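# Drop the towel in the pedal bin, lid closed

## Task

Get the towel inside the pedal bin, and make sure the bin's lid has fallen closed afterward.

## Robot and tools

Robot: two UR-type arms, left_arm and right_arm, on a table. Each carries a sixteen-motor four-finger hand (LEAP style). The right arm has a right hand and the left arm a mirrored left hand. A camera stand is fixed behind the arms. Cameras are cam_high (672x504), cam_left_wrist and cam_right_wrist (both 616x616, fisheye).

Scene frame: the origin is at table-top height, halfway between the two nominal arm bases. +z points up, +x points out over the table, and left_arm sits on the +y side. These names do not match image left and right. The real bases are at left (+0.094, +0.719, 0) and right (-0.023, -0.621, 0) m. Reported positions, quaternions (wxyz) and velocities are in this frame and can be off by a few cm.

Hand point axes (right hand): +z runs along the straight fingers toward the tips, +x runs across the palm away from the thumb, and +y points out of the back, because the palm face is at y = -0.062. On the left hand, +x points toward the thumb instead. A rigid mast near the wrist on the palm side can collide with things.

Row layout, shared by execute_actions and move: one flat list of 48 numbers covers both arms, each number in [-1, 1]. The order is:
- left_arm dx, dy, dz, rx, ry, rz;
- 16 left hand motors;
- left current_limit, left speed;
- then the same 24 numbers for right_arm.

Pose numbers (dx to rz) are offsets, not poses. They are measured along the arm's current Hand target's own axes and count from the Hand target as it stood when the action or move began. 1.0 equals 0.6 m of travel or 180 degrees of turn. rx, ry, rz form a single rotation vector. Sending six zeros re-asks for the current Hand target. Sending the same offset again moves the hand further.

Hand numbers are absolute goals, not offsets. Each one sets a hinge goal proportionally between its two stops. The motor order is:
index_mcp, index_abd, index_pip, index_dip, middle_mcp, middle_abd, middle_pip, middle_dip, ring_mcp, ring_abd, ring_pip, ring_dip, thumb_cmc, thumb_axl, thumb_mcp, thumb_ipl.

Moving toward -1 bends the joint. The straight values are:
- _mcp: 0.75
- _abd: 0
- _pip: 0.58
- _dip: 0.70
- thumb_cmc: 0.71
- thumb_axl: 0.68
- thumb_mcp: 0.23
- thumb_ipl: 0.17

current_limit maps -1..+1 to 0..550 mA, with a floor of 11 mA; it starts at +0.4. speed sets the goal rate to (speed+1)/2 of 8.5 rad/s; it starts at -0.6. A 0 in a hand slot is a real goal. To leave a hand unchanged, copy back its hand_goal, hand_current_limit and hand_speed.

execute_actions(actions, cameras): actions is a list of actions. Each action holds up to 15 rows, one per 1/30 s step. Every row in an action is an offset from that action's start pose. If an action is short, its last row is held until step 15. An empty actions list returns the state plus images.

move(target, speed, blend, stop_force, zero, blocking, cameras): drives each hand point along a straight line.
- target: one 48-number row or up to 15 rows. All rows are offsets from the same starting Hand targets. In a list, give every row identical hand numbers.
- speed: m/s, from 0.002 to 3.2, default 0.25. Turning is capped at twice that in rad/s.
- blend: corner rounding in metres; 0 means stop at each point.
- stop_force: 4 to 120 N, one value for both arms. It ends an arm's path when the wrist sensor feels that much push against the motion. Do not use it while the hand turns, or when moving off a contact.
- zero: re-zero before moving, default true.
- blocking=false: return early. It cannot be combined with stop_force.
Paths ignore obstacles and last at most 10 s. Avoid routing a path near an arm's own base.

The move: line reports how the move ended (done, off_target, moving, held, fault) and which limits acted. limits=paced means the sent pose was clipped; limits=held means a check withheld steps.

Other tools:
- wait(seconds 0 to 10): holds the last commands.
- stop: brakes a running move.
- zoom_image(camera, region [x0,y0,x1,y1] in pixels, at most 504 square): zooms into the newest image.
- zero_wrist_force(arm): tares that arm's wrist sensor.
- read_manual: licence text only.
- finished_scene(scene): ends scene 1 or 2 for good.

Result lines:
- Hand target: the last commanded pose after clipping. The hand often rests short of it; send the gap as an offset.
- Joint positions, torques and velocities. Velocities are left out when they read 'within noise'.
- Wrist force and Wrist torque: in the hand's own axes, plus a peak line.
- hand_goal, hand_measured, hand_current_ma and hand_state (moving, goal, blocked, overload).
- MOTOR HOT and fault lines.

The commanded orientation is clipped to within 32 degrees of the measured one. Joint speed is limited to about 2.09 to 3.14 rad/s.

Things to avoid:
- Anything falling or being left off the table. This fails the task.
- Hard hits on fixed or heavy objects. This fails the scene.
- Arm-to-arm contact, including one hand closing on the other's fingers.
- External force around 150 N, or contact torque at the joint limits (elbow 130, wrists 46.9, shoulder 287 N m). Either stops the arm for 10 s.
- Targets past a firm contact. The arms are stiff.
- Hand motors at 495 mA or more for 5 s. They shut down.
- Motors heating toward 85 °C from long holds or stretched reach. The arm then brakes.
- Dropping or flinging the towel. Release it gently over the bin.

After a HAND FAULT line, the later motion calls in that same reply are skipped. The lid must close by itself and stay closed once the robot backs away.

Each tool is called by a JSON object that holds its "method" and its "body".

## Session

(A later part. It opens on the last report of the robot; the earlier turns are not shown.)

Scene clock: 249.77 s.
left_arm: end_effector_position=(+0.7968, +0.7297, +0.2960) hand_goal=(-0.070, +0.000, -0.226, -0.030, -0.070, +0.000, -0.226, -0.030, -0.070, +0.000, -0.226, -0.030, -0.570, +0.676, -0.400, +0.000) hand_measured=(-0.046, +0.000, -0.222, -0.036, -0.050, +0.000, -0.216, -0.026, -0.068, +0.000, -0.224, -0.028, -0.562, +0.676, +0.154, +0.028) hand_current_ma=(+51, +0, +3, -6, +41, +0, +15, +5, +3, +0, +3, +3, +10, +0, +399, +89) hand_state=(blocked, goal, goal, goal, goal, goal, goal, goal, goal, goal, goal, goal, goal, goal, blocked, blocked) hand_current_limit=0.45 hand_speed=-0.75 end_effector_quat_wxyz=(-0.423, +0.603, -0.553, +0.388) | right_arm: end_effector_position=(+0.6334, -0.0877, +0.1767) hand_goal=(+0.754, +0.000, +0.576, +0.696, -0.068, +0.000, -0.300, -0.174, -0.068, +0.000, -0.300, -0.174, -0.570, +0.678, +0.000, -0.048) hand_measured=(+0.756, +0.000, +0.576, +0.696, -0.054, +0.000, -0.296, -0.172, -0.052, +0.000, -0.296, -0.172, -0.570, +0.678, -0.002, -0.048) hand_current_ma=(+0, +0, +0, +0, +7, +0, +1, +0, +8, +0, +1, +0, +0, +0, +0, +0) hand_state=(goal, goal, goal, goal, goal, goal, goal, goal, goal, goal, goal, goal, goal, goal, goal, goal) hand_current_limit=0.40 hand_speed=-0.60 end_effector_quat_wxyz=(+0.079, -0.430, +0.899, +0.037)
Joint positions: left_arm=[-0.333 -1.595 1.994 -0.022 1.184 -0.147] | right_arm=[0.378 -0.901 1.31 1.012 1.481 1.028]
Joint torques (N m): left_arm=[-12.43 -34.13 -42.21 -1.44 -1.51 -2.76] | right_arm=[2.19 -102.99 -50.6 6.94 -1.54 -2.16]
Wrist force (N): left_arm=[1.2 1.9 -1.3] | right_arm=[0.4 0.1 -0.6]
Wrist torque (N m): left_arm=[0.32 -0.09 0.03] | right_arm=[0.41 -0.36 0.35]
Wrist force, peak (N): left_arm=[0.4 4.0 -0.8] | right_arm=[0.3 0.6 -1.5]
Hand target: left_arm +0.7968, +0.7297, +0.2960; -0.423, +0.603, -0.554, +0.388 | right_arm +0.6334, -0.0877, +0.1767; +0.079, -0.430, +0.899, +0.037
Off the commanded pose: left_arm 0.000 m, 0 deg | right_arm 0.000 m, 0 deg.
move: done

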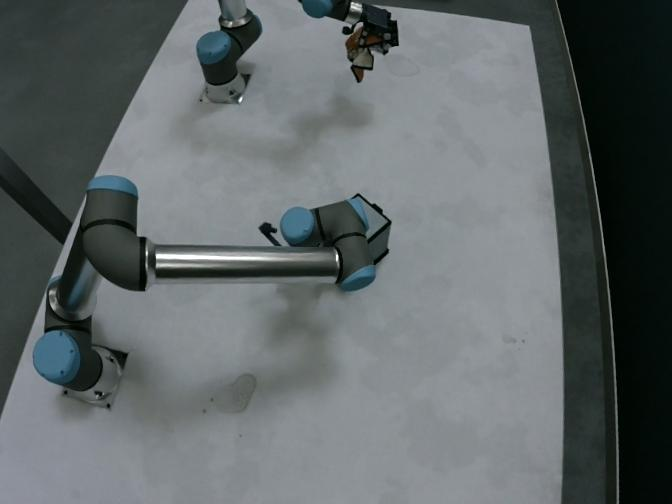

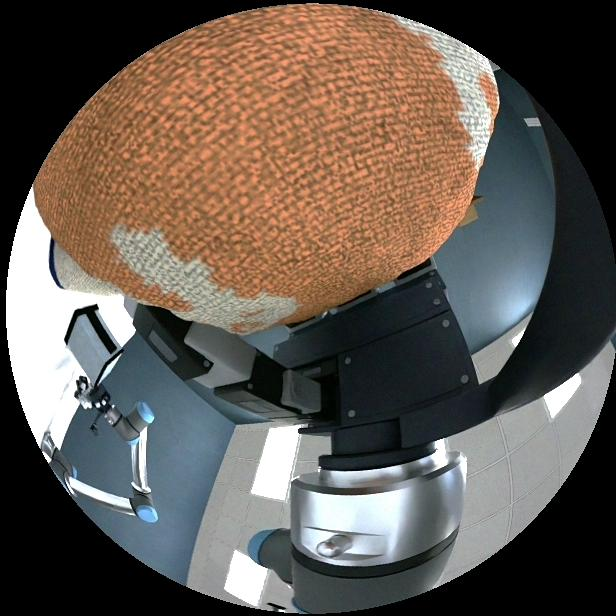

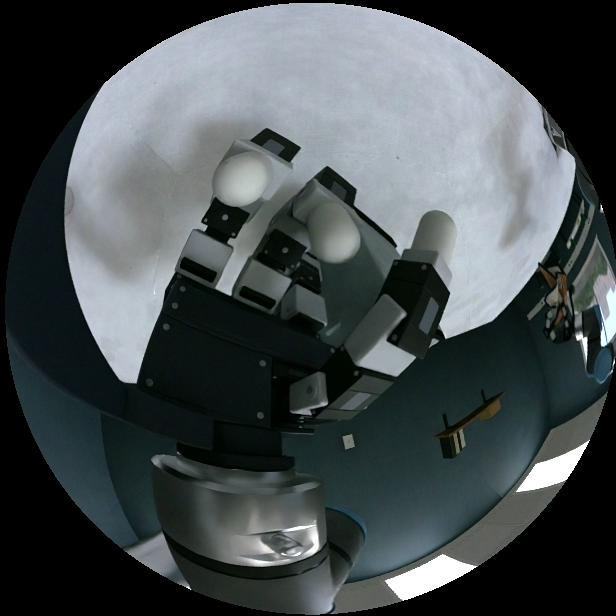

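{"method": "move", "body": {"target": [0.664,-0.4448,-0.1622,0,0.1143,0.0416, -0.07,0,-0.226,-0.03,-0.07,0,-0.226,-0.03,-0.07,0,-0.226,-0.03,-0.571,0.6766,-0.4,0.0,0.45,-0.75, 0,0,0,0,0,0, 0.754,0,0.576,0.696,-0.0685,0,-0.2993,-0.1739,-0.0685,0,-0.2993,-0.1739,-0.571,0.678,0,-0.0486,0.4,-0.6], "speed": 0.35}}

{"method": "move", "body": {"target": [0,0,0,0,0,0, -0.07,0,-0.226,-0.03,-0.07,0,-0.226,-0.03,-0.07,0,-0.226,-0.03,-0.571,0.6766,-0.4,0.0,0.45,-0.75, 0.0174,0,0.0985,0,0,0, 0.754,0,0.576,0.696,-0.0685,0,-0.2993,-0.1739,-0.0685,0,-0.2993,-0.1739,-0.571,0.678,0,-0.0486,0.4,-0.6], "speed": 0.03, "stop_force": 20, "cameras": ["all"]}}

{"method": "zoom_image", "body": {"camera": "cam_high", "region": [270, 60, 420, 290]}}

Scene clock: 278.63 s.
left_arm: end_effector_position=(+0.8310, +0.3325, +0.5795) hand_goal=(-0.070, +0.000, -0.226, -0.030, -0.070, +0.000, -0.226, -0.030, -0.070, +0.000, -0.226, -0.030, -0.570, +0.676, -0.400, +0.000) hand_measured=(-0.046, +0.000, -0.222, -0.036, -0.050, +0.000, -0.216, -0.026, -0.068, +0.000, -0.224, -0.028, -0.562, +0.676, +0.154, +0.028) hand_current_ma=(+54, +0, +3, -6, +41, +0, +15, +5, +3, +0, +3, +3, +12, +0, +399, +89) hand_state=(blocked, goal, goal, goal, goal, goal, goal, goal, goal, goal, goal, goal, goal, goal, blocked, blocked) hand_current_limit=0.45 hand_speed=-0.75 end_effector_quat_wxyz=(+0.342, -0.487, +0.658, -0.461) | right_arm: end_effector_position=(+0.6334, -0.0877, +0.1767) hand_goal=(+0.754, +0.000, +0.576, +0.696, -0.068, +0.000, -0.300, -0.174, -0.068, +0.000, -0.300, -0.174, -0.570, +0.678, +0.000, -0.048) hand_measured=(+0.756, +0.000, +0.576, +0.696, -0.054, +0.000, -0.296, -0.172, -0.052, +0.000, -0.296, -0.172, -0.570, +0.678, -0.002, -0.048) hand_current_ma=(+0, +0, +0, +0, +7, +0, +1, +0, +8, +0, +1, +0, +0, +0, +0, +0) hand_state=(goal, goal, goal, goal, goal, goal, goal, goal, goal, goal, goal, goal, goal, goal, goal, goal) hand_current_limit=0.40 hand_speed=-0.60 end_effector_quat_wxyz=(+0.079, -0.430, +0.899, +0.037)
Joint positions: left_arm=[-0.796 -1.436 1.319 0.508 1.109 -0.18] | right_arm=[0.378 -0.901 1.31 1.012 1.481 1.028]
Joint torques (N m): left_arm=[-4.24 -59.58 -53.07 -2.08 -1.93 -2.46] | right_arm=[9.01 -101.51 -50.2 6.69 -0.47 -1.41]
Wrist force (N): left_arm=[1.2 1.8 -1.0] | right_arm=[0.0 0.1 -1.1]
Wrist torque (N m): left_arm=[0.30 -0.08 -0.12] | right_arm=[0.46 -0.29 0.32]
Wrist force, peak (N): left_arm=[-1.4 4.0 -0.8] | right_arm=[1.0 -0.4 -1.5]
Hand target: left_arm +0.8310, +0.3325, +0.5796; +0.342, -0.487, +0.658, -0.461 | right_arm +0.6334, -0.0877, +0.1767; +0.079, -0.430, +0.899, +0.037
Off the commanded pose: left_arm 0.000 m, 0 deg | right_arm 0.000 m, 0 deg.
move: done

Scene clock: 281.07 s.
left_arm: end_effector_position=(+0.8310, +0.3325, +0.5796) hand_goal=(-0.070, +0.000, -0.226, -0.030, -0.070, +0.000, -0.226, -0.030, -0.070, +0.000, -0.226, -0.030, -0.570, +0.676, -0.400, +0.000) hand_measured=(-0.046, +0.000, -0.222, -0.036, -0.050, +0.000, -0.216, -0.026, -0.068, +0.000, -0.224, -0.028, -0.562, +0.676, +0.154, +0.028) hand_current_ma=(+54, +0, +3, -6, +41, +0, +15, +5, +3, +0, +3, +3, +12, +0, +399, +89) hand_state=(blocked, goal, goal, goal, goal, goal, goal, goal, goal, goal, goal, goal, goal, goal, blocked, blocked) hand_current_limit=0.45 hand_speed=-0.75 end_effector_quat_wxyz=(+0.342, -0.487, +0.658, -0.461) | right_arm: end_effector_position=(+0.6335, -0.0878, +0.1394) hand_goal=(+0.754, +0.000, +0.576, +0.696, -0.068, +0.000, -0.300, -0.174, -0.068, +0.000, -0.300, -0.174, -0.570, +0.678, +0.000, -0.048) hand_measured=(+0.754, -0.030, +0.576, +0.696, -0.054, +0.000, -0.296, -0.172, -0.052, +0.000, -0.296, -0.172, -0.570, +0.678, -0.002, -0.048) hand_current_ma=(+0, -17, +0, +0, +7, +0, +1, +0, +8, +0, +1, +0, +0, +0, +0, +0) hand_state=(goal, blocked, goal, goal, goal, goal, goal, goal, goal, goal, goal, goal, goal, goal, goal, goal) hand_current_limit=0.40 hand_speed=-0.60 end_effector_quat_wxyz=(+0.079, -0.430, +0.899, +0.037)
Joint positions: left_arm=[-0.796 -1.436 1.319 0.508 1.109 -0.18] | right_arm=[0.378 -0.874 1.336 0.96 1.481 1.028]
Joint torques (N m): left_arm=[-9.46 -54.42 -56.08 1.4 -1.74 -3.21] | right_arm=[3.66 -88.49 -41.3 5.09 -0.8 -2.03]
Wrist force (N): left_arm=[1.0 2.2 -0.9] | right_arm=[0.4 -0.3 -20.8]
Wrist torque (N m): left_arm=[0.35 -0.05 -0.14] | right_arm=[1.99 -0.71 0.34]
Wrist force, peak (N): left_arm=[1.1 2.2 -1.1] | right_arm=[0.1 -0.2 -33.1]
Hand target: left_arm +0.8310, +0.3325, +0.5796; +0.342, -0.487, +0.658, -0.461 | right_arm +0.6335, -0.0878, +0.1394; +0.079, -0.430, +0.899, +0.037 (not the last commanded pose)
Off the commanded pose: left_arm 0.000 m, 0 deg | right_arm 0.023 m, 0 deg.
move: contact (right_arm)

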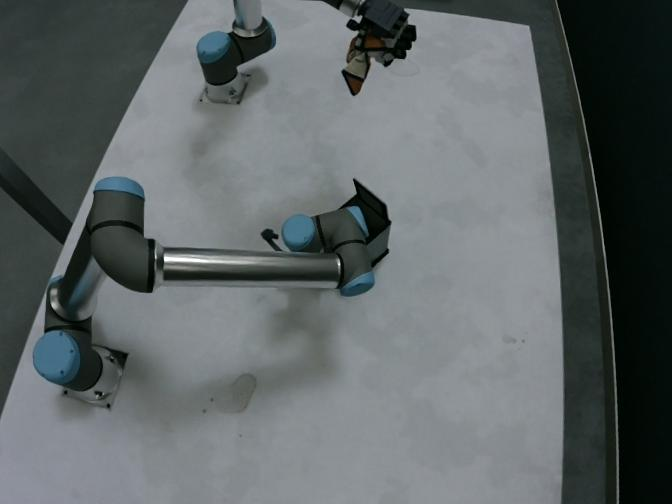

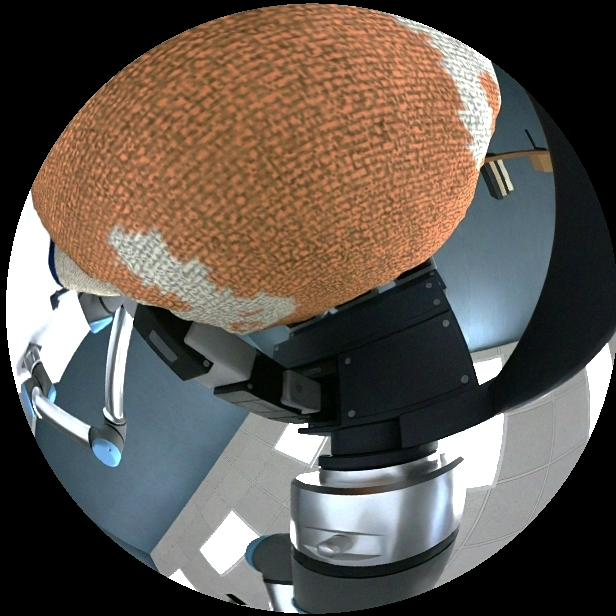

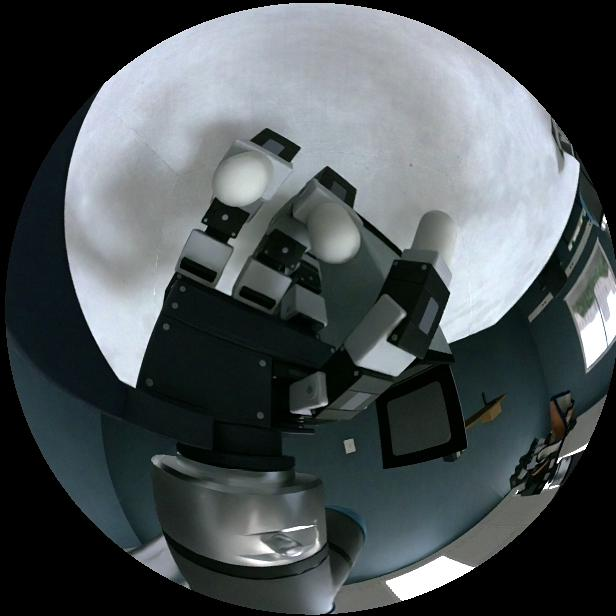

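Scaled by 2.191.

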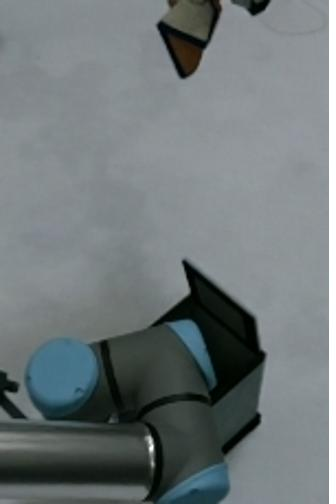

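{"method": "move", "body": {"target": [0.6165,-0.0847,0.2325,0,0.1143,0.0416, -0.07,0,-0.226,-0.03,-0.07,0,-0.226,-0.03,-0.07,0,-0.226,-0.03,-0.571,0.6766,-0.4,0.0,0.45,-0.75, 0,0,0,0,0,0, 0.754,0,0.576,0.696,-0.0685,0,-0.2993,-0.1739,-0.0685,0,-0.2993,-0.1739,-0.571,0.678,0,-0.0486,0.4,-0.6], "speed": 0.35, "cameras": ["all"]}}

{"method": "zoom_image", "body": {"camera": "cam_high", "region": [270, 80, 420, 290]}}

{"method": "zoom_image", "body": {"camera": "cam_right_wrist", "region": [300, 300, 600, 600]}}

Scene clock: 291.03 s.
left_arm: end_effector_position=(+0.8654, -0.0646, +0.5792) hand_goal=(-0.070, +0.000, -0.226, -0.030, -0.070, +0.000, -0.226, -0.030, -0.070, +0.000, -0.226, -0.030, -0.570, +0.676, -0.400, +0.000) hand_measured=(-0.046, +0.000, -0.222, -0.036, -0.050, -0.002, -0.216, -0.026, -0.068, +0.000, -0.224, -0.028, -0.562, +0.676, +0.152, +0.028) hand_current_ma=(+56, +0, +3, -7, +43, -1, +15, +5, +2, +0, +3, +3, +12, +0, +399, +89) hand_state=(blocked, goal, goal, goal, blocked, goal, goal, goal, goal, goal, goal, goal, goal, goal, blocked, blocked) hand_current_limit=0.45 hand_speed=-0.75 end_effector_quat_wxyz=(+0.248, -0.354, +0.739, -0.517) | right_arm: end_effector_position=(+0.6335, -0.0878, +0.1394) hand_goal=(+0.754, +0.000, +0.576, +0.696, -0.068, +0.000, -0.300, -0.174, -0.068, +0.000, -0.300, -0.174, -0.570, +0.678, +0.000, -0.048) hand_measured=(+0.754, -0.030, +0.576, +0.696, -0.054, +0.000, -0.296, -0.172, -0.052, +0.000, -0.296, -0.172, -0.570, +0.678, -0.002, -0.048) hand_current_ma=(+0, -17, +0, +0, +7, +0, +1, +0, +8, +0, +1, +0, +0, +0, +0, +0) hand_state=(goal, blocked, goal, goal, goal, goal, goal, goal, goal, goal, goal, goal, goal, goal, goal, goal) hand_current_limit=0.40 hand_speed=-0.60 end_effector_quat_wxyz=(+0.079, -0.430, +0.899, +0.037)
Joint positions: left_arm=[-0.998 -0.89 0.536 0.72 1.277 -0.109] | right_arm=[0.378 -0.874 1.336 0.96 1.481 1.028]
Joint torques (N m): left_arm=[5.1 -92.72 -51.46 -2.68 -0.91 -3.15] | right_arm=[9.4 -87.06 -41.69 5.28 -0.21 2.27]
Wrist force (N): left_arm=[1.0 2.4 -0.9] | right_arm=[0.0 -0.3 -20.6]
Wrist torque (N m): left_arm=[0.33 -0.09 0.02] | right_arm=[1.97 -0.66 0.31]
Wrist force, peak (N): left_arm=[3.5 1.8 0.9] | right_arm=[0.1 -0.4 -21.0]
Hand target: left_arm +0.8654, -0.0646, +0.5792; +0.248, -0.354, +0.739, -0.517 | right_arm +0.6335, -0.0878, +0.1394; +0.079, -0.430, +0.899, +0.037
Off the commanded pose: left_arm 0.000 m, 0 deg | right_arm 0.000 m, 0 deg.
move: done

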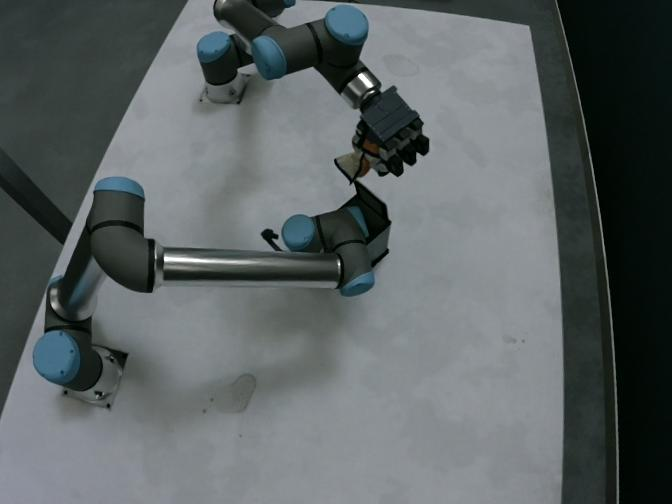

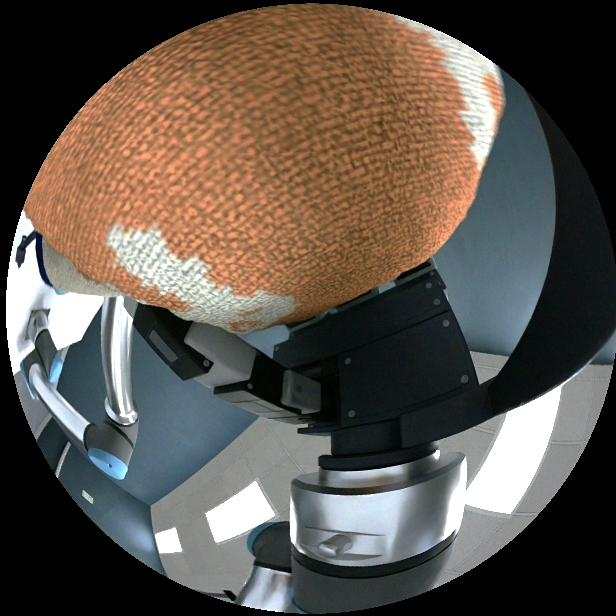

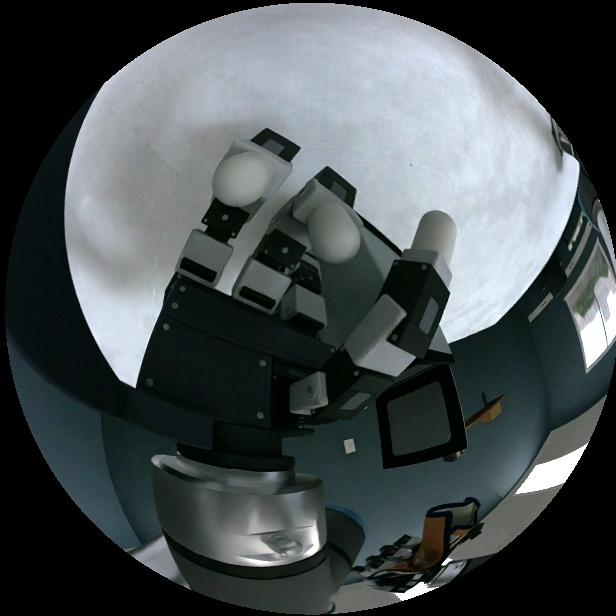

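Scaled by 2.400.

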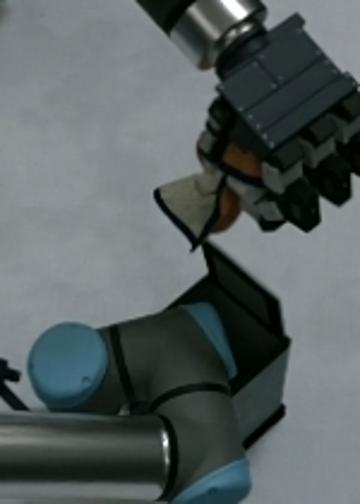

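Scaled by 1.680 from the camera's 616x616 image, which has a finer 880x880 frame.

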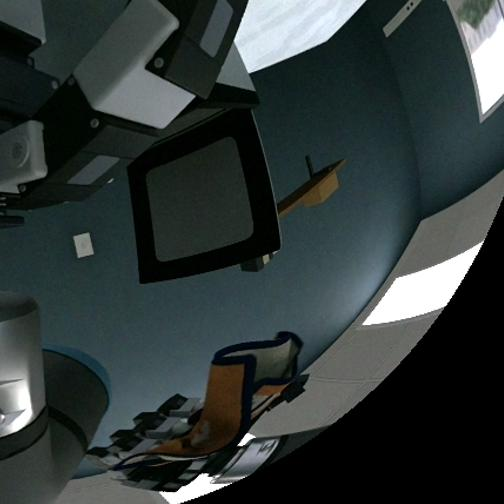

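{"method": "move", "body": {"target": [0,0.2927,0.142,0,0,0, -0.07,0,-0.226,-0.03,-0.07,0,-0.226,-0.03,-0.07,0,-0.226,-0.03,-0.571,0.6766,-0.4,0.0,0.45,-0.75, 0,0,0,0,0,0, 0.754,0,0.576,0.696,-0.0685,0,-0.2993,-0.1739,-0.0685,0,-0.2993,-0.1739,-0.571,0.678,0,-0.0486,0.4,-0.6], "speed": 0.15, "cameras": ["all"]}}

{"method": "zoom_image", "body": {"camera": "cam_high", "region": [290, 110, 420, 290]}}

{"method": "zoom_image", "body": {"camera": "cam_right_wrist", "region": [300, 300, 600, 600]}}

Scene clock: 319.60 s.
left_arm: end_effector_position=(+0.8812, -0.0769, +0.3850) hand_goal=(-0.070, +0.000, -0.226, -0.030, -0.070, +0.000, -0.226, -0.030, -0.070, +0.000, -0.226, -0.030, -0.570, +0.676, -0.400, +0.000) hand_measured=(-0.046, +0.000, -0.222, -0.036, -0.050, -0.002, -0.216, -0.026, -0.068, +0.000, -0.224, -0.028, -0.562, +0.676, +0.152, +0.028) hand_current_ma=(+56, +0, +3, -7, +43, -1, +16, +5, +2, +0, +3, +3, +12, +0, +399, +89) hand_state=(blocked, goal, goal, goal, blocked, goal, goal, goal, goal, goal, goal, goal, goal, goal, blocked, blocked) hand_current_limit=0.45 hand_speed=-0.75 end_effector_quat_wxyz=(+0.248, -0.354, +0.739, -0.517) | right_arm: end_effector_position=(+0.6335, -0.0878, +0.1394) hand_goal=(+0.754, +0.000, +0.576, +0.696, -0.068, +0.000, -0.300, -0.174, -0.068, +0.000, -0.300, -0.174, -0.570, +0.678, +0.000, -0.048) hand_measured=(+0.754, -0.030, +0.576, +0.696, -0.054, +0.000, -0.296, -0.172, -0.052, +0.000, -0.296, -0.172, -0.570, +0.678, -0.002, -0.048) hand_current_ma=(+0, -17, +0, +0, +7, +0, +1, +0, +8, +0, +1, +0, +0, +0, +0, +0) hand_state=(goal, blocked, goal, goal, goal, goal, goal, goal, goal, goal, goal, goal, goal, goal, goal, goal) hand_current_limit=0.40 hand_speed=-0.60 end_effector_quat_wxyz=(+0.079, -0.430, +0.899, +0.037)
Joint positions: left_arm=[-0.991 -0.922 0.936 0.351 1.284 -0.106] | right_arm=[0.378 -0.874 1.336 0.96 1.481 1.028]
Joint torques (N m): left_arm=[-0.7 -114.57 -51.23 0.5 0.34 3.04] | right_arm=[9.11 -88.81 -41.73 4.96 0.97 2.37]
Wrist force (N): left_arm=[1.2 1.7 -1.0] | right_arm=[0.5 -0.1 -21.0]
Wrist torque (N m): left_arm=[0.26 -0.12 -0.06] | right_arm=[2.04 -0.73 0.36]
Wrist force, peak (N): left_arm=[1.4 3.8 0.0] | right_arm=[-0.1 -0.1 -21.1]
Hand target: left_arm +0.8812, -0.0769, +0.3850; +0.248, -0.354, +0.739, -0.517 | right_arm +0.6335, -0.0878, +0.1394; +0.079, -0.430, +0.899, +0.037
Off the commanded pose: left_arm 0.000 m, 0 deg | right_arm 0.000 m, 0 deg.
move: done

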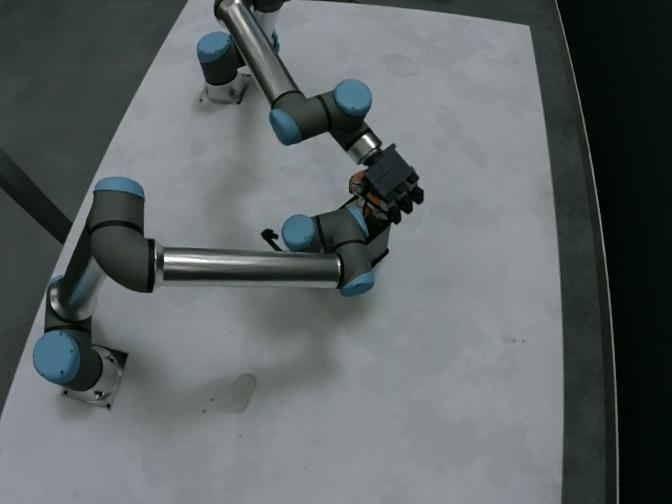

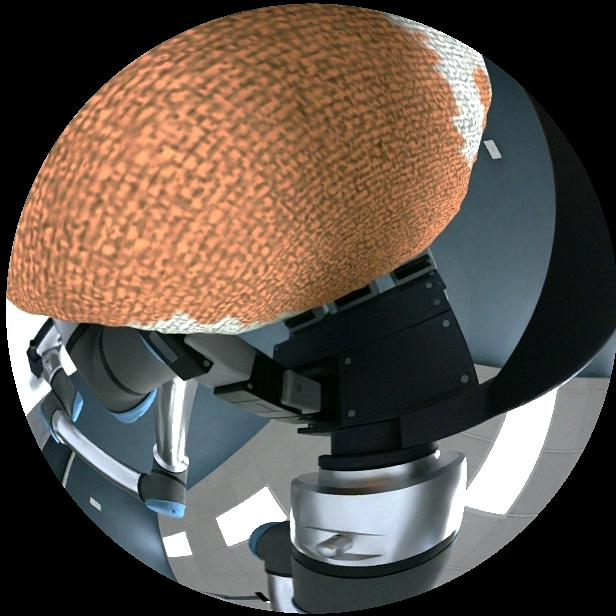

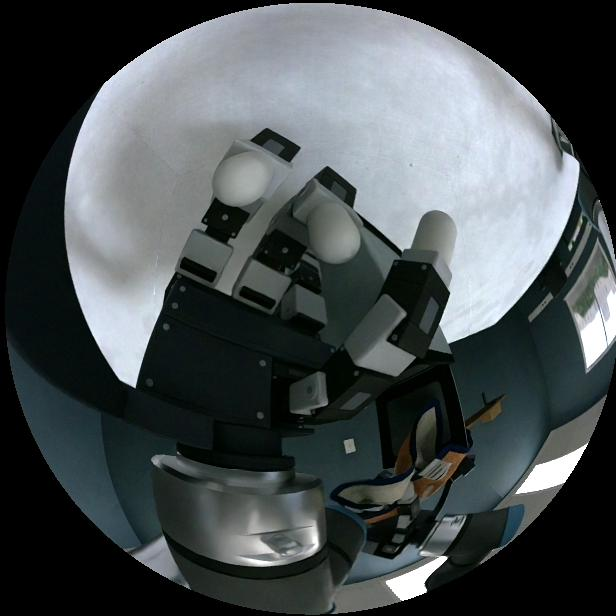

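Scaled by 2.800.

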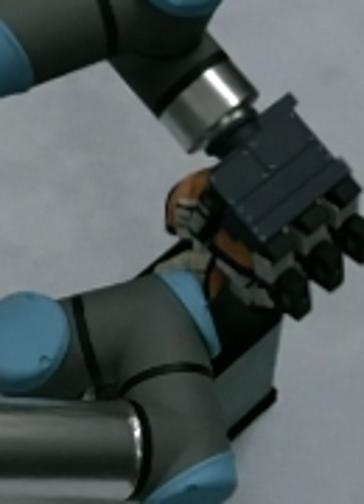

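Scaled by 1.680 from the camera's 616x616 image, which has a finer 880x880 frame.

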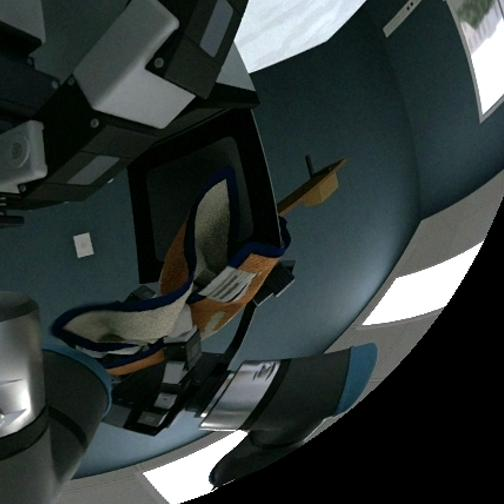

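{"method": "move", "body": {"target": [0,0,0,0,0,0, 0.9,0,-0.1,0.0,0.9,0,-0.226,-0.03,0.9,0,-0.226,-0.03,-0.571,0.6766,0.4,0.1676,0.45,-0.75, 0,0,0,0,0,0, 0.754,0,0.576,0.696,-0.0685,0,-0.2993,-0.1739,-0.0685,0,-0.2993,-0.1739,-0.571,0.678,0,-0.0486,0.4,-0.6], "cameras": ["all"]}}

{"method": "zoom_image", "body": {"camera": "cam_high", "region": [290, 110, 420, 290]}}

{"method": "zoom_image", "body": {"camera": "cam_left_wrist", "region": [0, 0, 420, 400]}}

{"method": "zoom_image", "body": {"camera": "cam_right_wrist", "region": [300, 300, 600, 600]}}

Scene clock: 355.33 s.
left_arm: end_effector_position=(+0.8812, -0.0769, +0.3850) hand_goal=(+0.900, +0.000, -0.100, +0.000, +0.900, +0.000, -0.226, -0.030, +0.900, +0.000, -0.226, -0.030, -0.570, +0.676, +0.400, +0.168) hand_measured=(+0.878, +0.000, -0.102, -0.002, +0.880, -0.002, -0.224, -0.026, +0.878, +0.000, -0.224, -0.028, -0.568, +0.676, +0.392, +0.166) hand_current_ma=(-48, +0, -2, -2, -44, -1, +1, +3, -47, +0, +1, +3, +2, +0, -14, -4) hand_state=(blocked, goal, goal, goal, blocked, goal, goal, goal, blocked, goal, goal, goal, goal, goal, goal, goal) hand_current_limit=0.45 hand_speed=-0.75 end_effector_quat_wxyz=(+0.248, -0.354, +0.739, -0.517) | right_arm: end_effector_position=(+0.6335, -0.0878, +0.1394) hand_goal=(+0.754, +0.000, +0.576, +0.696, -0.068, +0.000, -0.300, -0.174, -0.068, +0.000, -0.300, -0.174, -0.570, +0.678, +0.000, -0.048) hand_measured=(+0.754, -0.030, +0.576, +0.696, -0.054, +0.000, -0.296, -0.172, -0.052, +0.000, -0.296, -0.172, -0.570, +0.678, -0.002, -0.048) hand_current_ma=(+0, -17, +0, +0, +7, +0, +1, +0, +8, +0, +1, +0, +0, +0, +0, +0) hand_state=(goal, blocked, goal, goal, goal, goal, goal, goal, goal, goal, goal, goal, goal, goal, goal, goal) hand_current_limit=0.40 hand_speed=-0.60 end_effector_quat_wxyz=(+0.079, -0.430, +0.899, +0.037)
Joint positions: left_arm=[-0.991 -0.922 0.936 0.351 1.284 -0.106] | right_arm=[0.378 -0.874 1.336 0.96 1.481 1.028]
Joint torques (N m): left_arm=[-11.09 -114.03 -47.32 -2.64 -0.51 -1.08] | right_arm=[9.37 -85.99 -39.79 4.55 1.15 2.12]
Wrist force (N): left_arm=[1.4 1.5 -1.1] | right_arm=[-0.2 -0.4 -20.9]
Wrist torque (N m): left_arm=[0.14 -0.14 -0.03] | right_arm=[1.99 -0.65 0.29]
Wrist force, peak (N): left_arm=[1.7 2.0 -1.3] | right_arm=[-0.3 -0.4 -22.8]
Hand target: left_arm +0.8812, -0.0769, +0.3850; +0.248, -0.354, +0.739, -0.517 | right_arm +0.6335, -0.0878, +0.1394; +0.079, -0.430, +0.899, +0.037
Off the commanded pose: left_arm 0.000 m, 0 deg | right_arm 0.000 m, 0 deg.
move: done

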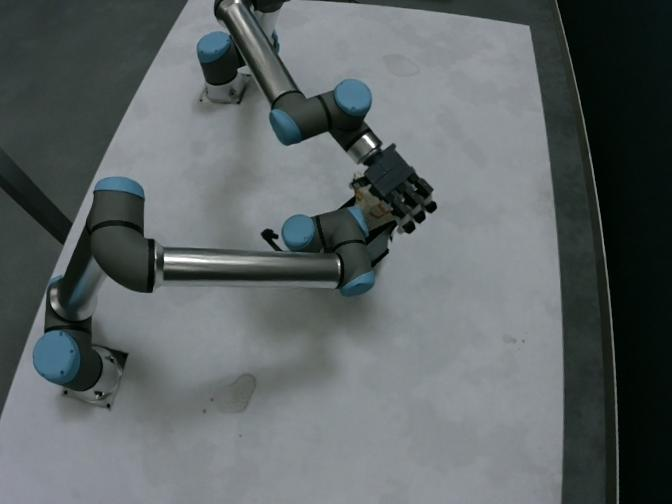

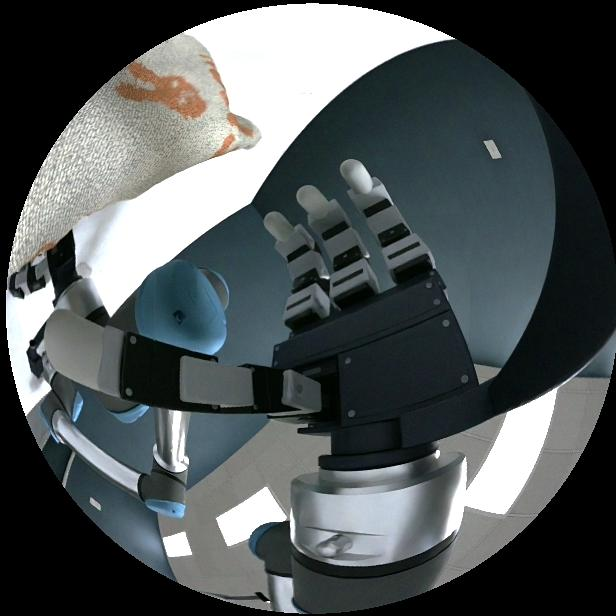

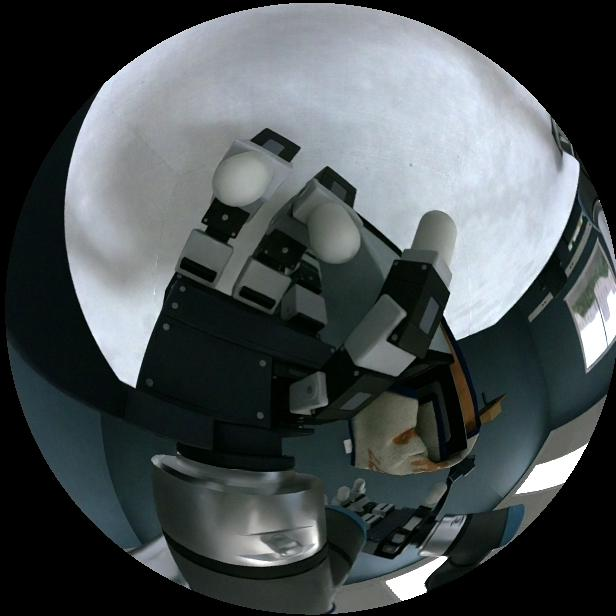

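Scaled by 2.800.

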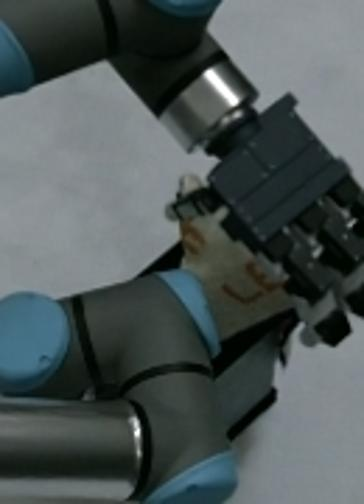

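Scaled by 1.200 from the camera's 616x616 image, which has a finer 880x880 frame.

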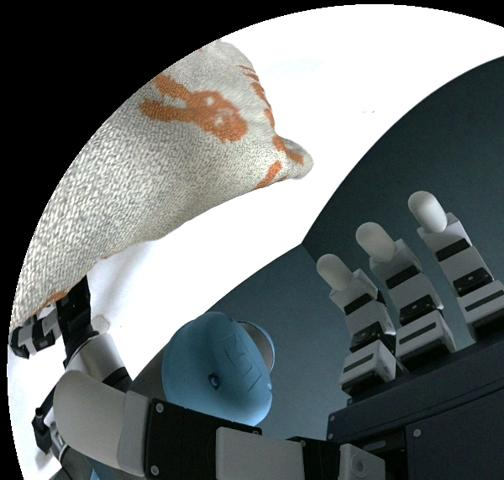

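Scaled by 1.680 from the camera's 616x616 image, which has a finer 880x880 frame.

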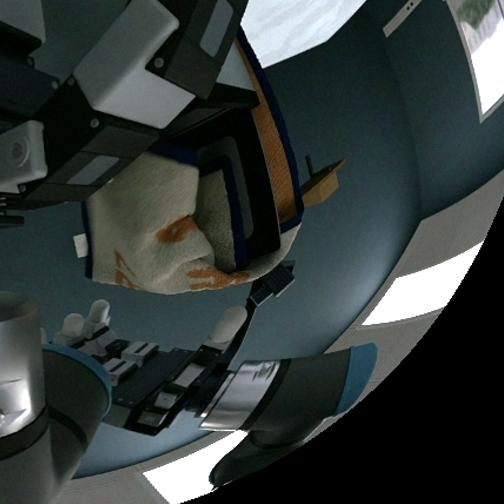

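{"method": "move", "body": {"target": [0,-0.25,-0.09,0,0,0, 0.753,0,-0.08,0.0435,0.753,0,-0.08,0.0435,0.753,0,-0.08,0.0435,-0.571,0.6766,0.2247,0.1676,0.4,-0.75, 0,0,0,0,0,0, 0.754,0,0.576,0.696,-0.0685,0,-0.2993,-0.1739,-0.0685,0,-0.2993,-0.1739,-0.571,0.678,0,-0.0486,0.4,-0.6], "speed": 0.2, "cameras": ["all"]}}

{"method": "zoom_image", "body": {"camera": "cam_high", "region": [310, 110, 430, 290]}}

{"method": "zoom_image", "body": {"camera": "cam_left_wrist", "region": [0, 0, 420, 400]}}

{"method": "zoom_image", "body": {"camera": "cam_right_wrist", "region": [330, 300, 510, 480]}}

Scene clock: 372.30 s.
left_arm: end_effector_position=(+0.8815, -0.0775, +0.5443) hand_goal=(+0.754, +0.000, -0.080, +0.044, +0.754, +0.000, -0.080, +0.044, +0.754, +0.000, -0.080, +0.044, -0.570, +0.676, +0.224, +0.168) hand_measured=(+0.748, +0.000, -0.086, +0.042, +0.748, -0.002, -0.084, +0.042, +0.748, +0.000, -0.084, +0.042, -0.568, +0.676, +0.224, +0.166) hand_current_ma=(-10, +0, -6, -2, -9, -1, -5, -3, -10, +0, -5, -2, +2, +0, +1, -3) hand_state=(goal, goal, goal, goal, goal, goal, goal, goal, goal, goal, goal, goal, goal, goal, goal, goal) hand_current_limit=0.40 hand_speed=-0.75 end_effector_quat_wxyz=(+0.248, -0.353, +0.739, -0.517) | right_arm: end_effector_position=(+0.6335, -0.0878, +0.1394) hand_goal=(+0.754, +0.000, +0.576, +0.696, -0.068, +0.000, -0.300, -0.174, -0.068, +0.000, -0.300, -0.174, -0.570, +0.678, +0.000, -0.048) hand_measured=(+0.754, -0.030, +0.576, +0.696, -0.054, +0.000, -0.296, -0.172, -0.052, +0.000, -0.296, -0.172, -0.570, +0.678, -0.002, -0.048) hand_current_ma=(+0, -17, +0, +0, +7, +0, +1, +0, +8, +0, +1, +0, +0, +0, +0, +0) hand_state=(goal, blocked, goal, goal, goal, goal, goal, goal, goal, goal, goal, goal, goal, goal, goal, goal) hand_current_limit=0.40 hand_speed=-0.60 end_effector_quat_wxyz=(+0.079, -0.430, +0.899, +0.037)
Joint positions: left_arm=[-0.991 -0.864 0.555 0.674 1.284 -0.106] | right_arm=[0.378 -0.874 1.336 0.96 1.481 1.028]
Joint torques (N m): left_arm=[4.35 -116.29 -49.61 -1.95 1.27 -3.05] | right_arm=[7.09 -56.04 -39.38 4.46 1.9 1.96]
Wrist force (N): left_arm=[1.3 1.8 -1.1] | right_arm=[0.1 -0.1 -21.0]
Wrist torque (N m): left_arm=[0.15 -0.14 -0.04] | right_arm=[2.02 -0.69 0.33]
Wrist force, peak (N): left_arm=[1.4 3.8 -0.4] | right_arm=[0.2 -0.3 -21.5]
Hand target: left_arm +0.8815, -0.0774, +0.5445; +0.248, -0.354, +0.739, -0.517 | right_arm +0.6335, -0.0878, +0.1394; +0.079, -0.430, +0.899, +0.037
Off the commanded pose: left_arm 0.000 m, 0 deg | right_arm 0.000 m, 0 deg.
move: done

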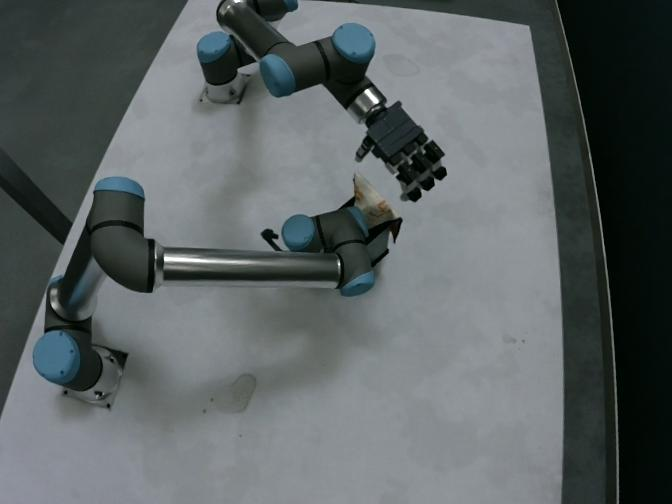

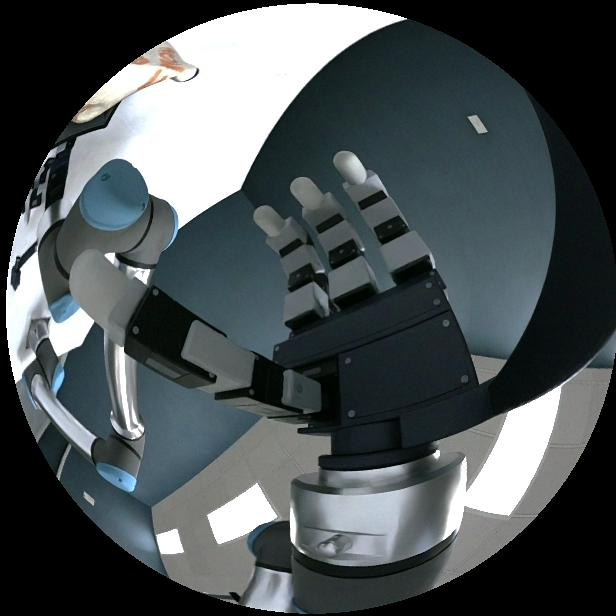

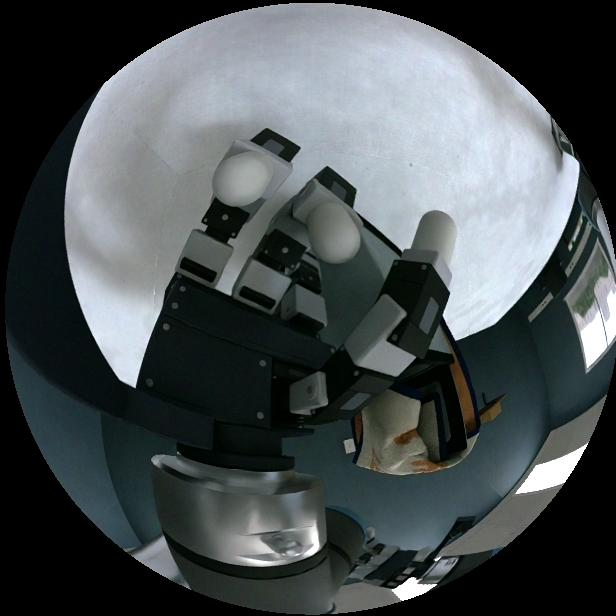

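Scaled by 2.800.

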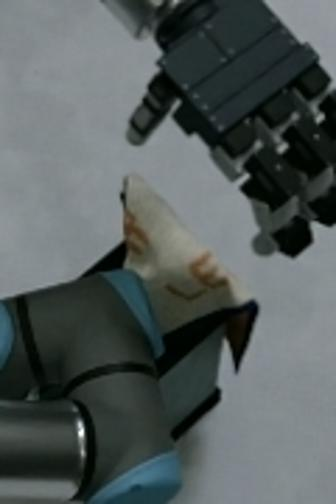

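Scaled by 1.200 from the camera's 616x616 image, which has a finer 880x880 frame.

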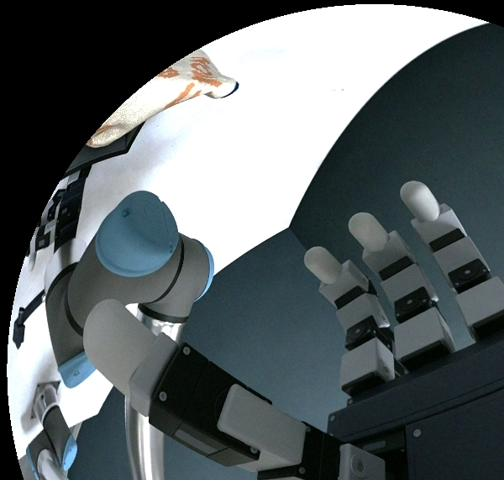

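Scaled by 2.800 from the camera's 616x616 image, which has a finer 880x880 frame.

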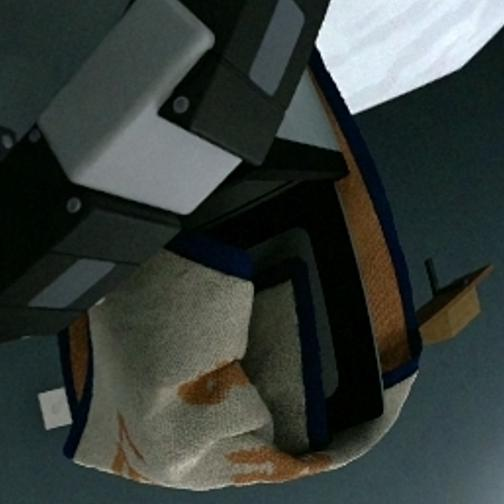

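{"method": "move", "body": {"target": [-0.0968,0.2125,-0.026,0,0,0, 0.753,0,-0.08,0.0435,0.753,0,-0.08,0.0435,0.753,0,-0.08,0.0435,-0.571,0.6766,0.2247,0.1676,0.4,-0.75, 0,0,0,0,0,0, 0.754,0,0.576,0.696,-0.0685,0,-0.2993,-0.1739,-0.0685,0,-0.2993,-0.1739,-0.571,0.678,0,-0.0486,0.4,-0.6], "speed": 0.2}}

{"method": "move", "body": {"target": [0,0.1175,0.0428,0,0,0, 0.753,0,-0.08,0.0435,0.753,0,-0.08,0.0435,0.753,0,-0.08,0.0435,-0.571,0.6766,0.2247,0.1676,0.4,-0.75, 0,0,0,0,0,0, 0.754,0,0.576,0.696,-0.0685,0,-0.2993,-0.1739,-0.0685,0,-0.2993,-0.1739,-0.571,0.678,0,-0.0486,0.4,-0.6], "speed": 0.03, "stop_force": 6, "cameras": ["all"]}}

{"method": "zoom_image", "body": {"camera": "cam_high", "region": [310, 110, 430, 290]}}

{"method": "zoom_image", "body": {"camera": "cam_left_wrist", "region": [0, 0, 420, 400]}}

{"method": "zoom_image", "body": {"camera": "cam_right_wrist", "region": [300, 300, 540, 540]}}

Scene clock: 464.43 s.
left_arm: end_effector_position=(+0.8726, +0.0045, +0.4302) hand_goal=(+0.754, +0.000, -0.080, +0.044, +0.754, +0.000, -0.080, +0.044, +0.754, +0.000, -0.080, +0.044, -0.570, +0.676, +0.224, +0.168) hand_measured=(+0.746, +0.000, -0.084, +0.042, +0.746, -0.002, -0.084, +0.042, +0.746, +0.000, -0.084, +0.042, -0.568, +0.676, +0.224, +0.166) hand_current_ma=(-12, +0, -6, -2, -11, -1, -4, -3, -12, +0, -5, -2, +1, +0, +0, -3) hand_state=(goal, goal, goal, goal, goal, goal, goal, goal, goal, goal, goal, goal, goal, goal, goal, goal) hand_current_limit=0.40 hand_speed=-0.75 end_effector_quat_wxyz=(+0.248, -0.353, +0.739, -0.517) | right_arm: end_effector_position=(+0.6335, -0.0878, +0.1394) hand_goal=(+0.754, +0.000, +0.576, +0.696, -0.068, +0.000, -0.300, -0.174, -0.068, +0.000, -0.300, -0.174, -0.570, +0.678, +0.000, -0.048) hand_measured=(+0.754, -0.030, +0.576, +0.696, -0.054, +0.000, -0.296, -0.172, -0.052, +0.000, -0.296, -0.172, -0.570, +0.678, -0.002, -0.048) hand_current_ma=(+0, -17, +0, +0, +7, +0, +1, +0, +8, +0, +1, +0, +0, +0, +0, +0) hand_state=(goal, blocked, goal, goal, goal, goal, goal, goal, goal, goal, goal, goal, goal, goal, goal, goal) hand_current_limit=0.40 hand_speed=-0.60 end_effector_quat_wxyz=(+0.079, -0.430, +0.899, +0.037)
Joint positions: left_arm=[-0.945 -1.048 1.057 0.351 1.326 -0.089] | right_arm=[0.378 -0.874 1.336 0.96 1.481 1.028]
Joint torques (N m): left_arm=[-13.79 -84.12 -42.94 -0.79 -1.85 -1.36] | right_arm=[5.77 -56.45 -37.51 3.81 2.28 1.92]
Wrist force (N): left_arm=[1.5 1.6 -1.3] | right_arm=[0.1 -0.2 -20.7]
Wrist torque (N m): left_arm=[0.15 -0.16 -0.04] | right_arm=[2.00 -0.69 0.33]
Wrist force, peak (N): left_arm=[0.5 3.8 -1.3] | right_arm=[0.1 -0.5 -21.3]
Hand target: left_arm +0.8726, +0.0045, +0.4301; +0.248, -0.354, +0.739, -0.517 | right_arm +0.6335, -0.0878, +0.1394; +0.079, -0.430, +0.899, +0.037
Off the commanded pose: left_arm 0.000 m, 0 deg | right_arm 0.000 m, 0 deg.
move: done

Scene clock: 468.13 s.
left_arm: end_effector_position=(+0.8727, +0.0045, +0.3550) hand_goal=(+0.754, +0.000, -0.080, +0.044, +0.754, +0.000, -0.080, +0.044, +0.754, +0.000, -0.080, +0.044, -0.570, +0.676, +0.224, +0.168) hand_measured=(+0.746, +0.000, -0.084, +0.042, +0.746, -0.002, -0.084, +0.042, +0.746, +0.000, -0.084, +0.042, -0.572, +0.676, +0.224, +0.166) hand_current_ma=(-12, +0, -6, -2, -11, -1, -4, -3, -12, +0, -5, -2, -1, +0, +0, -2) hand_state=(goal, goal, goal, goal, goal, goal, goal, goal, goal, goal, goal, goal, goal, goal, goal, goal) hand_current_limit=0.40 hand_speed=-0.75 end_effector_quat_wxyz=(+0.248, -0.354, +0.739, -0.517) | right_arm: end_effector_position=(+0.6335, -0.0878, +0.1394) hand_goal=(+0.754, +0.000, +0.576, +0.696, -0.068, +0.000, -0.300, -0.174, -0.068, +0.000, -0.300, -0.174, -0.570, +0.678, +0.000, -0.048) hand_measured=(+0.754, -0.030, +0.576, +0.696, -0.054, +0.000, -0.296, -0.172, -0.052, +0.000, -0.296, -0.172, -0.570, +0.678, -0.002, -0.048) hand_current_ma=(+0, -17, +0, +0, +7, +0, +1, +0, +8, +0, +1, +0, +0, +0, +0, +0) hand_state=(goal, blocked, goal, goal, goal, goal, goal, goal, goal, goal, goal, goal, goal, goal, goal, goal) hand_current_limit=0.40 hand_speed=-0.60 end_effector_quat_wxyz=(+0.079, -0.430, +0.899, +0.037)
Joint positions: left_arm=[-0.945 -1.038 1.173 0.225 1.327 -0.089] | right_arm=[0.378 -0.874 1.336 0.96 1.481 1.028]
Joint torques (N m): left_arm=[7.22 -104.89 -55.83 1.79 1.05 2.36] | right_arm=[6.29 -57.63 -37.4 3.6 2.1 1.84]
Wrist force (N): left_arm=[1.2 1.3 -1.6] | right_arm=[0.0 -0.2 -21.9]
Wrist torque (N m): left_arm=[0.12 -0.13 -0.04] | right_arm=[2.09 -0.71 0.32]
Wrist force, peak (N): left_arm=[1.8 2.1 -1.3] | right_arm=[-0.1 0.3 -22.1]
Hand target: left_arm +0.8727, +0.0045, +0.3550; +0.248, -0.354, +0.739, -0.517 | right_arm +0.6335, -0.0878, +0.1394; +0.079, -0.430, +0.899, +0.037
Off the commanded pose: left_arm 0.000 m, 0 deg | right_arm 0.000 m, 0 deg.
move: done

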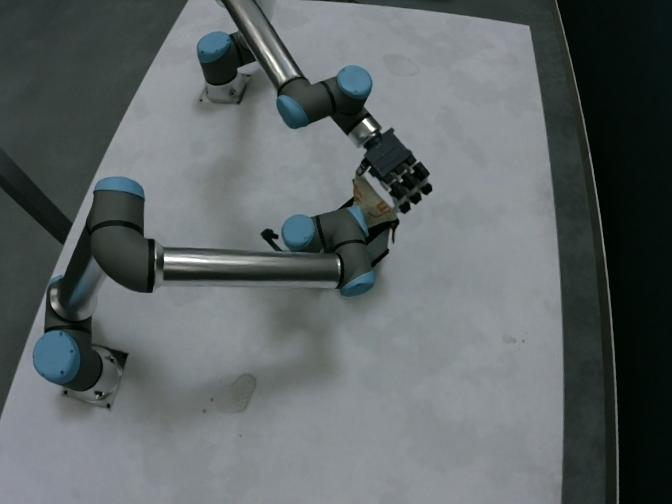

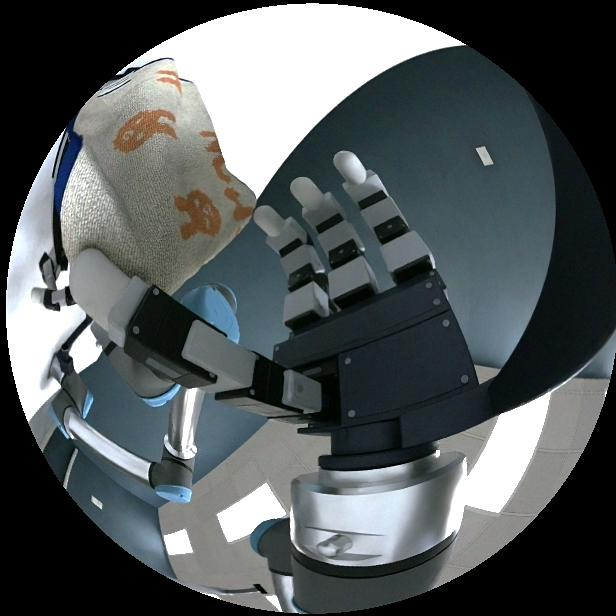

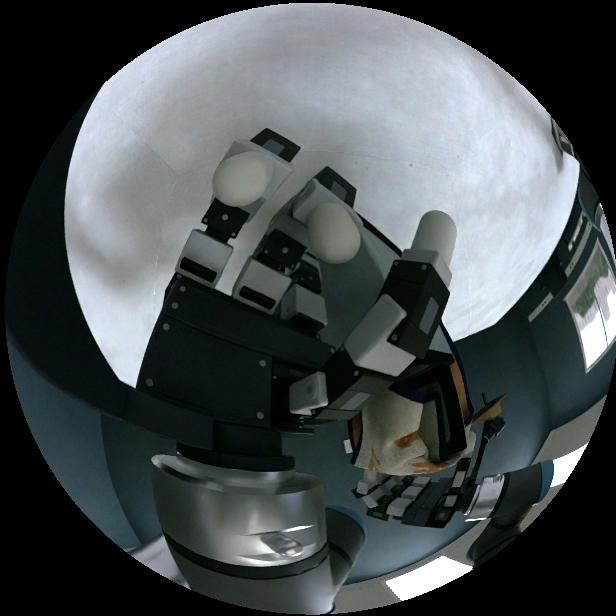

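Scaled by 2.800.

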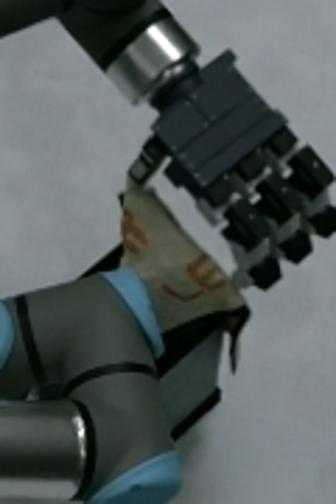

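Scaled by 1.200 from the camera's 616x616 image, which has a finer 880x880 frame.

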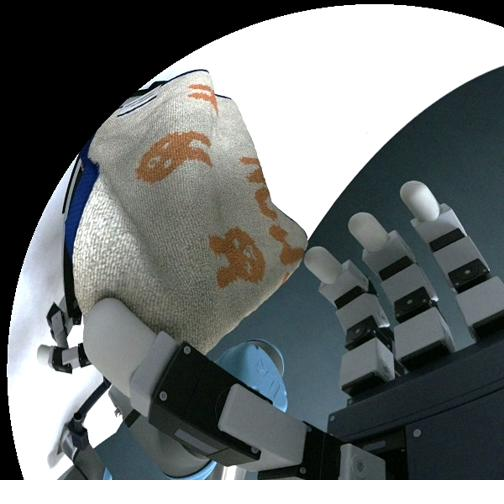

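Scaled by 2.100 from the camera's 616x616 image, which has a finer 880x880 frame.

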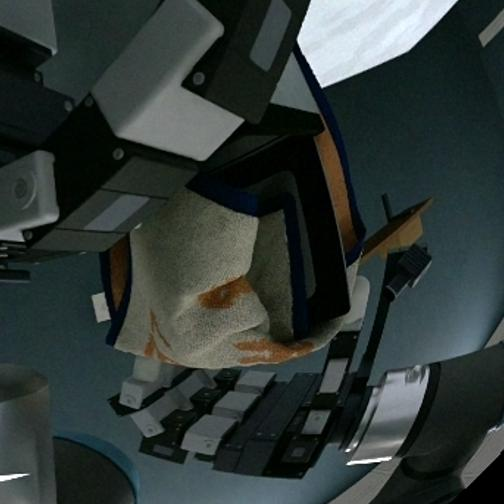

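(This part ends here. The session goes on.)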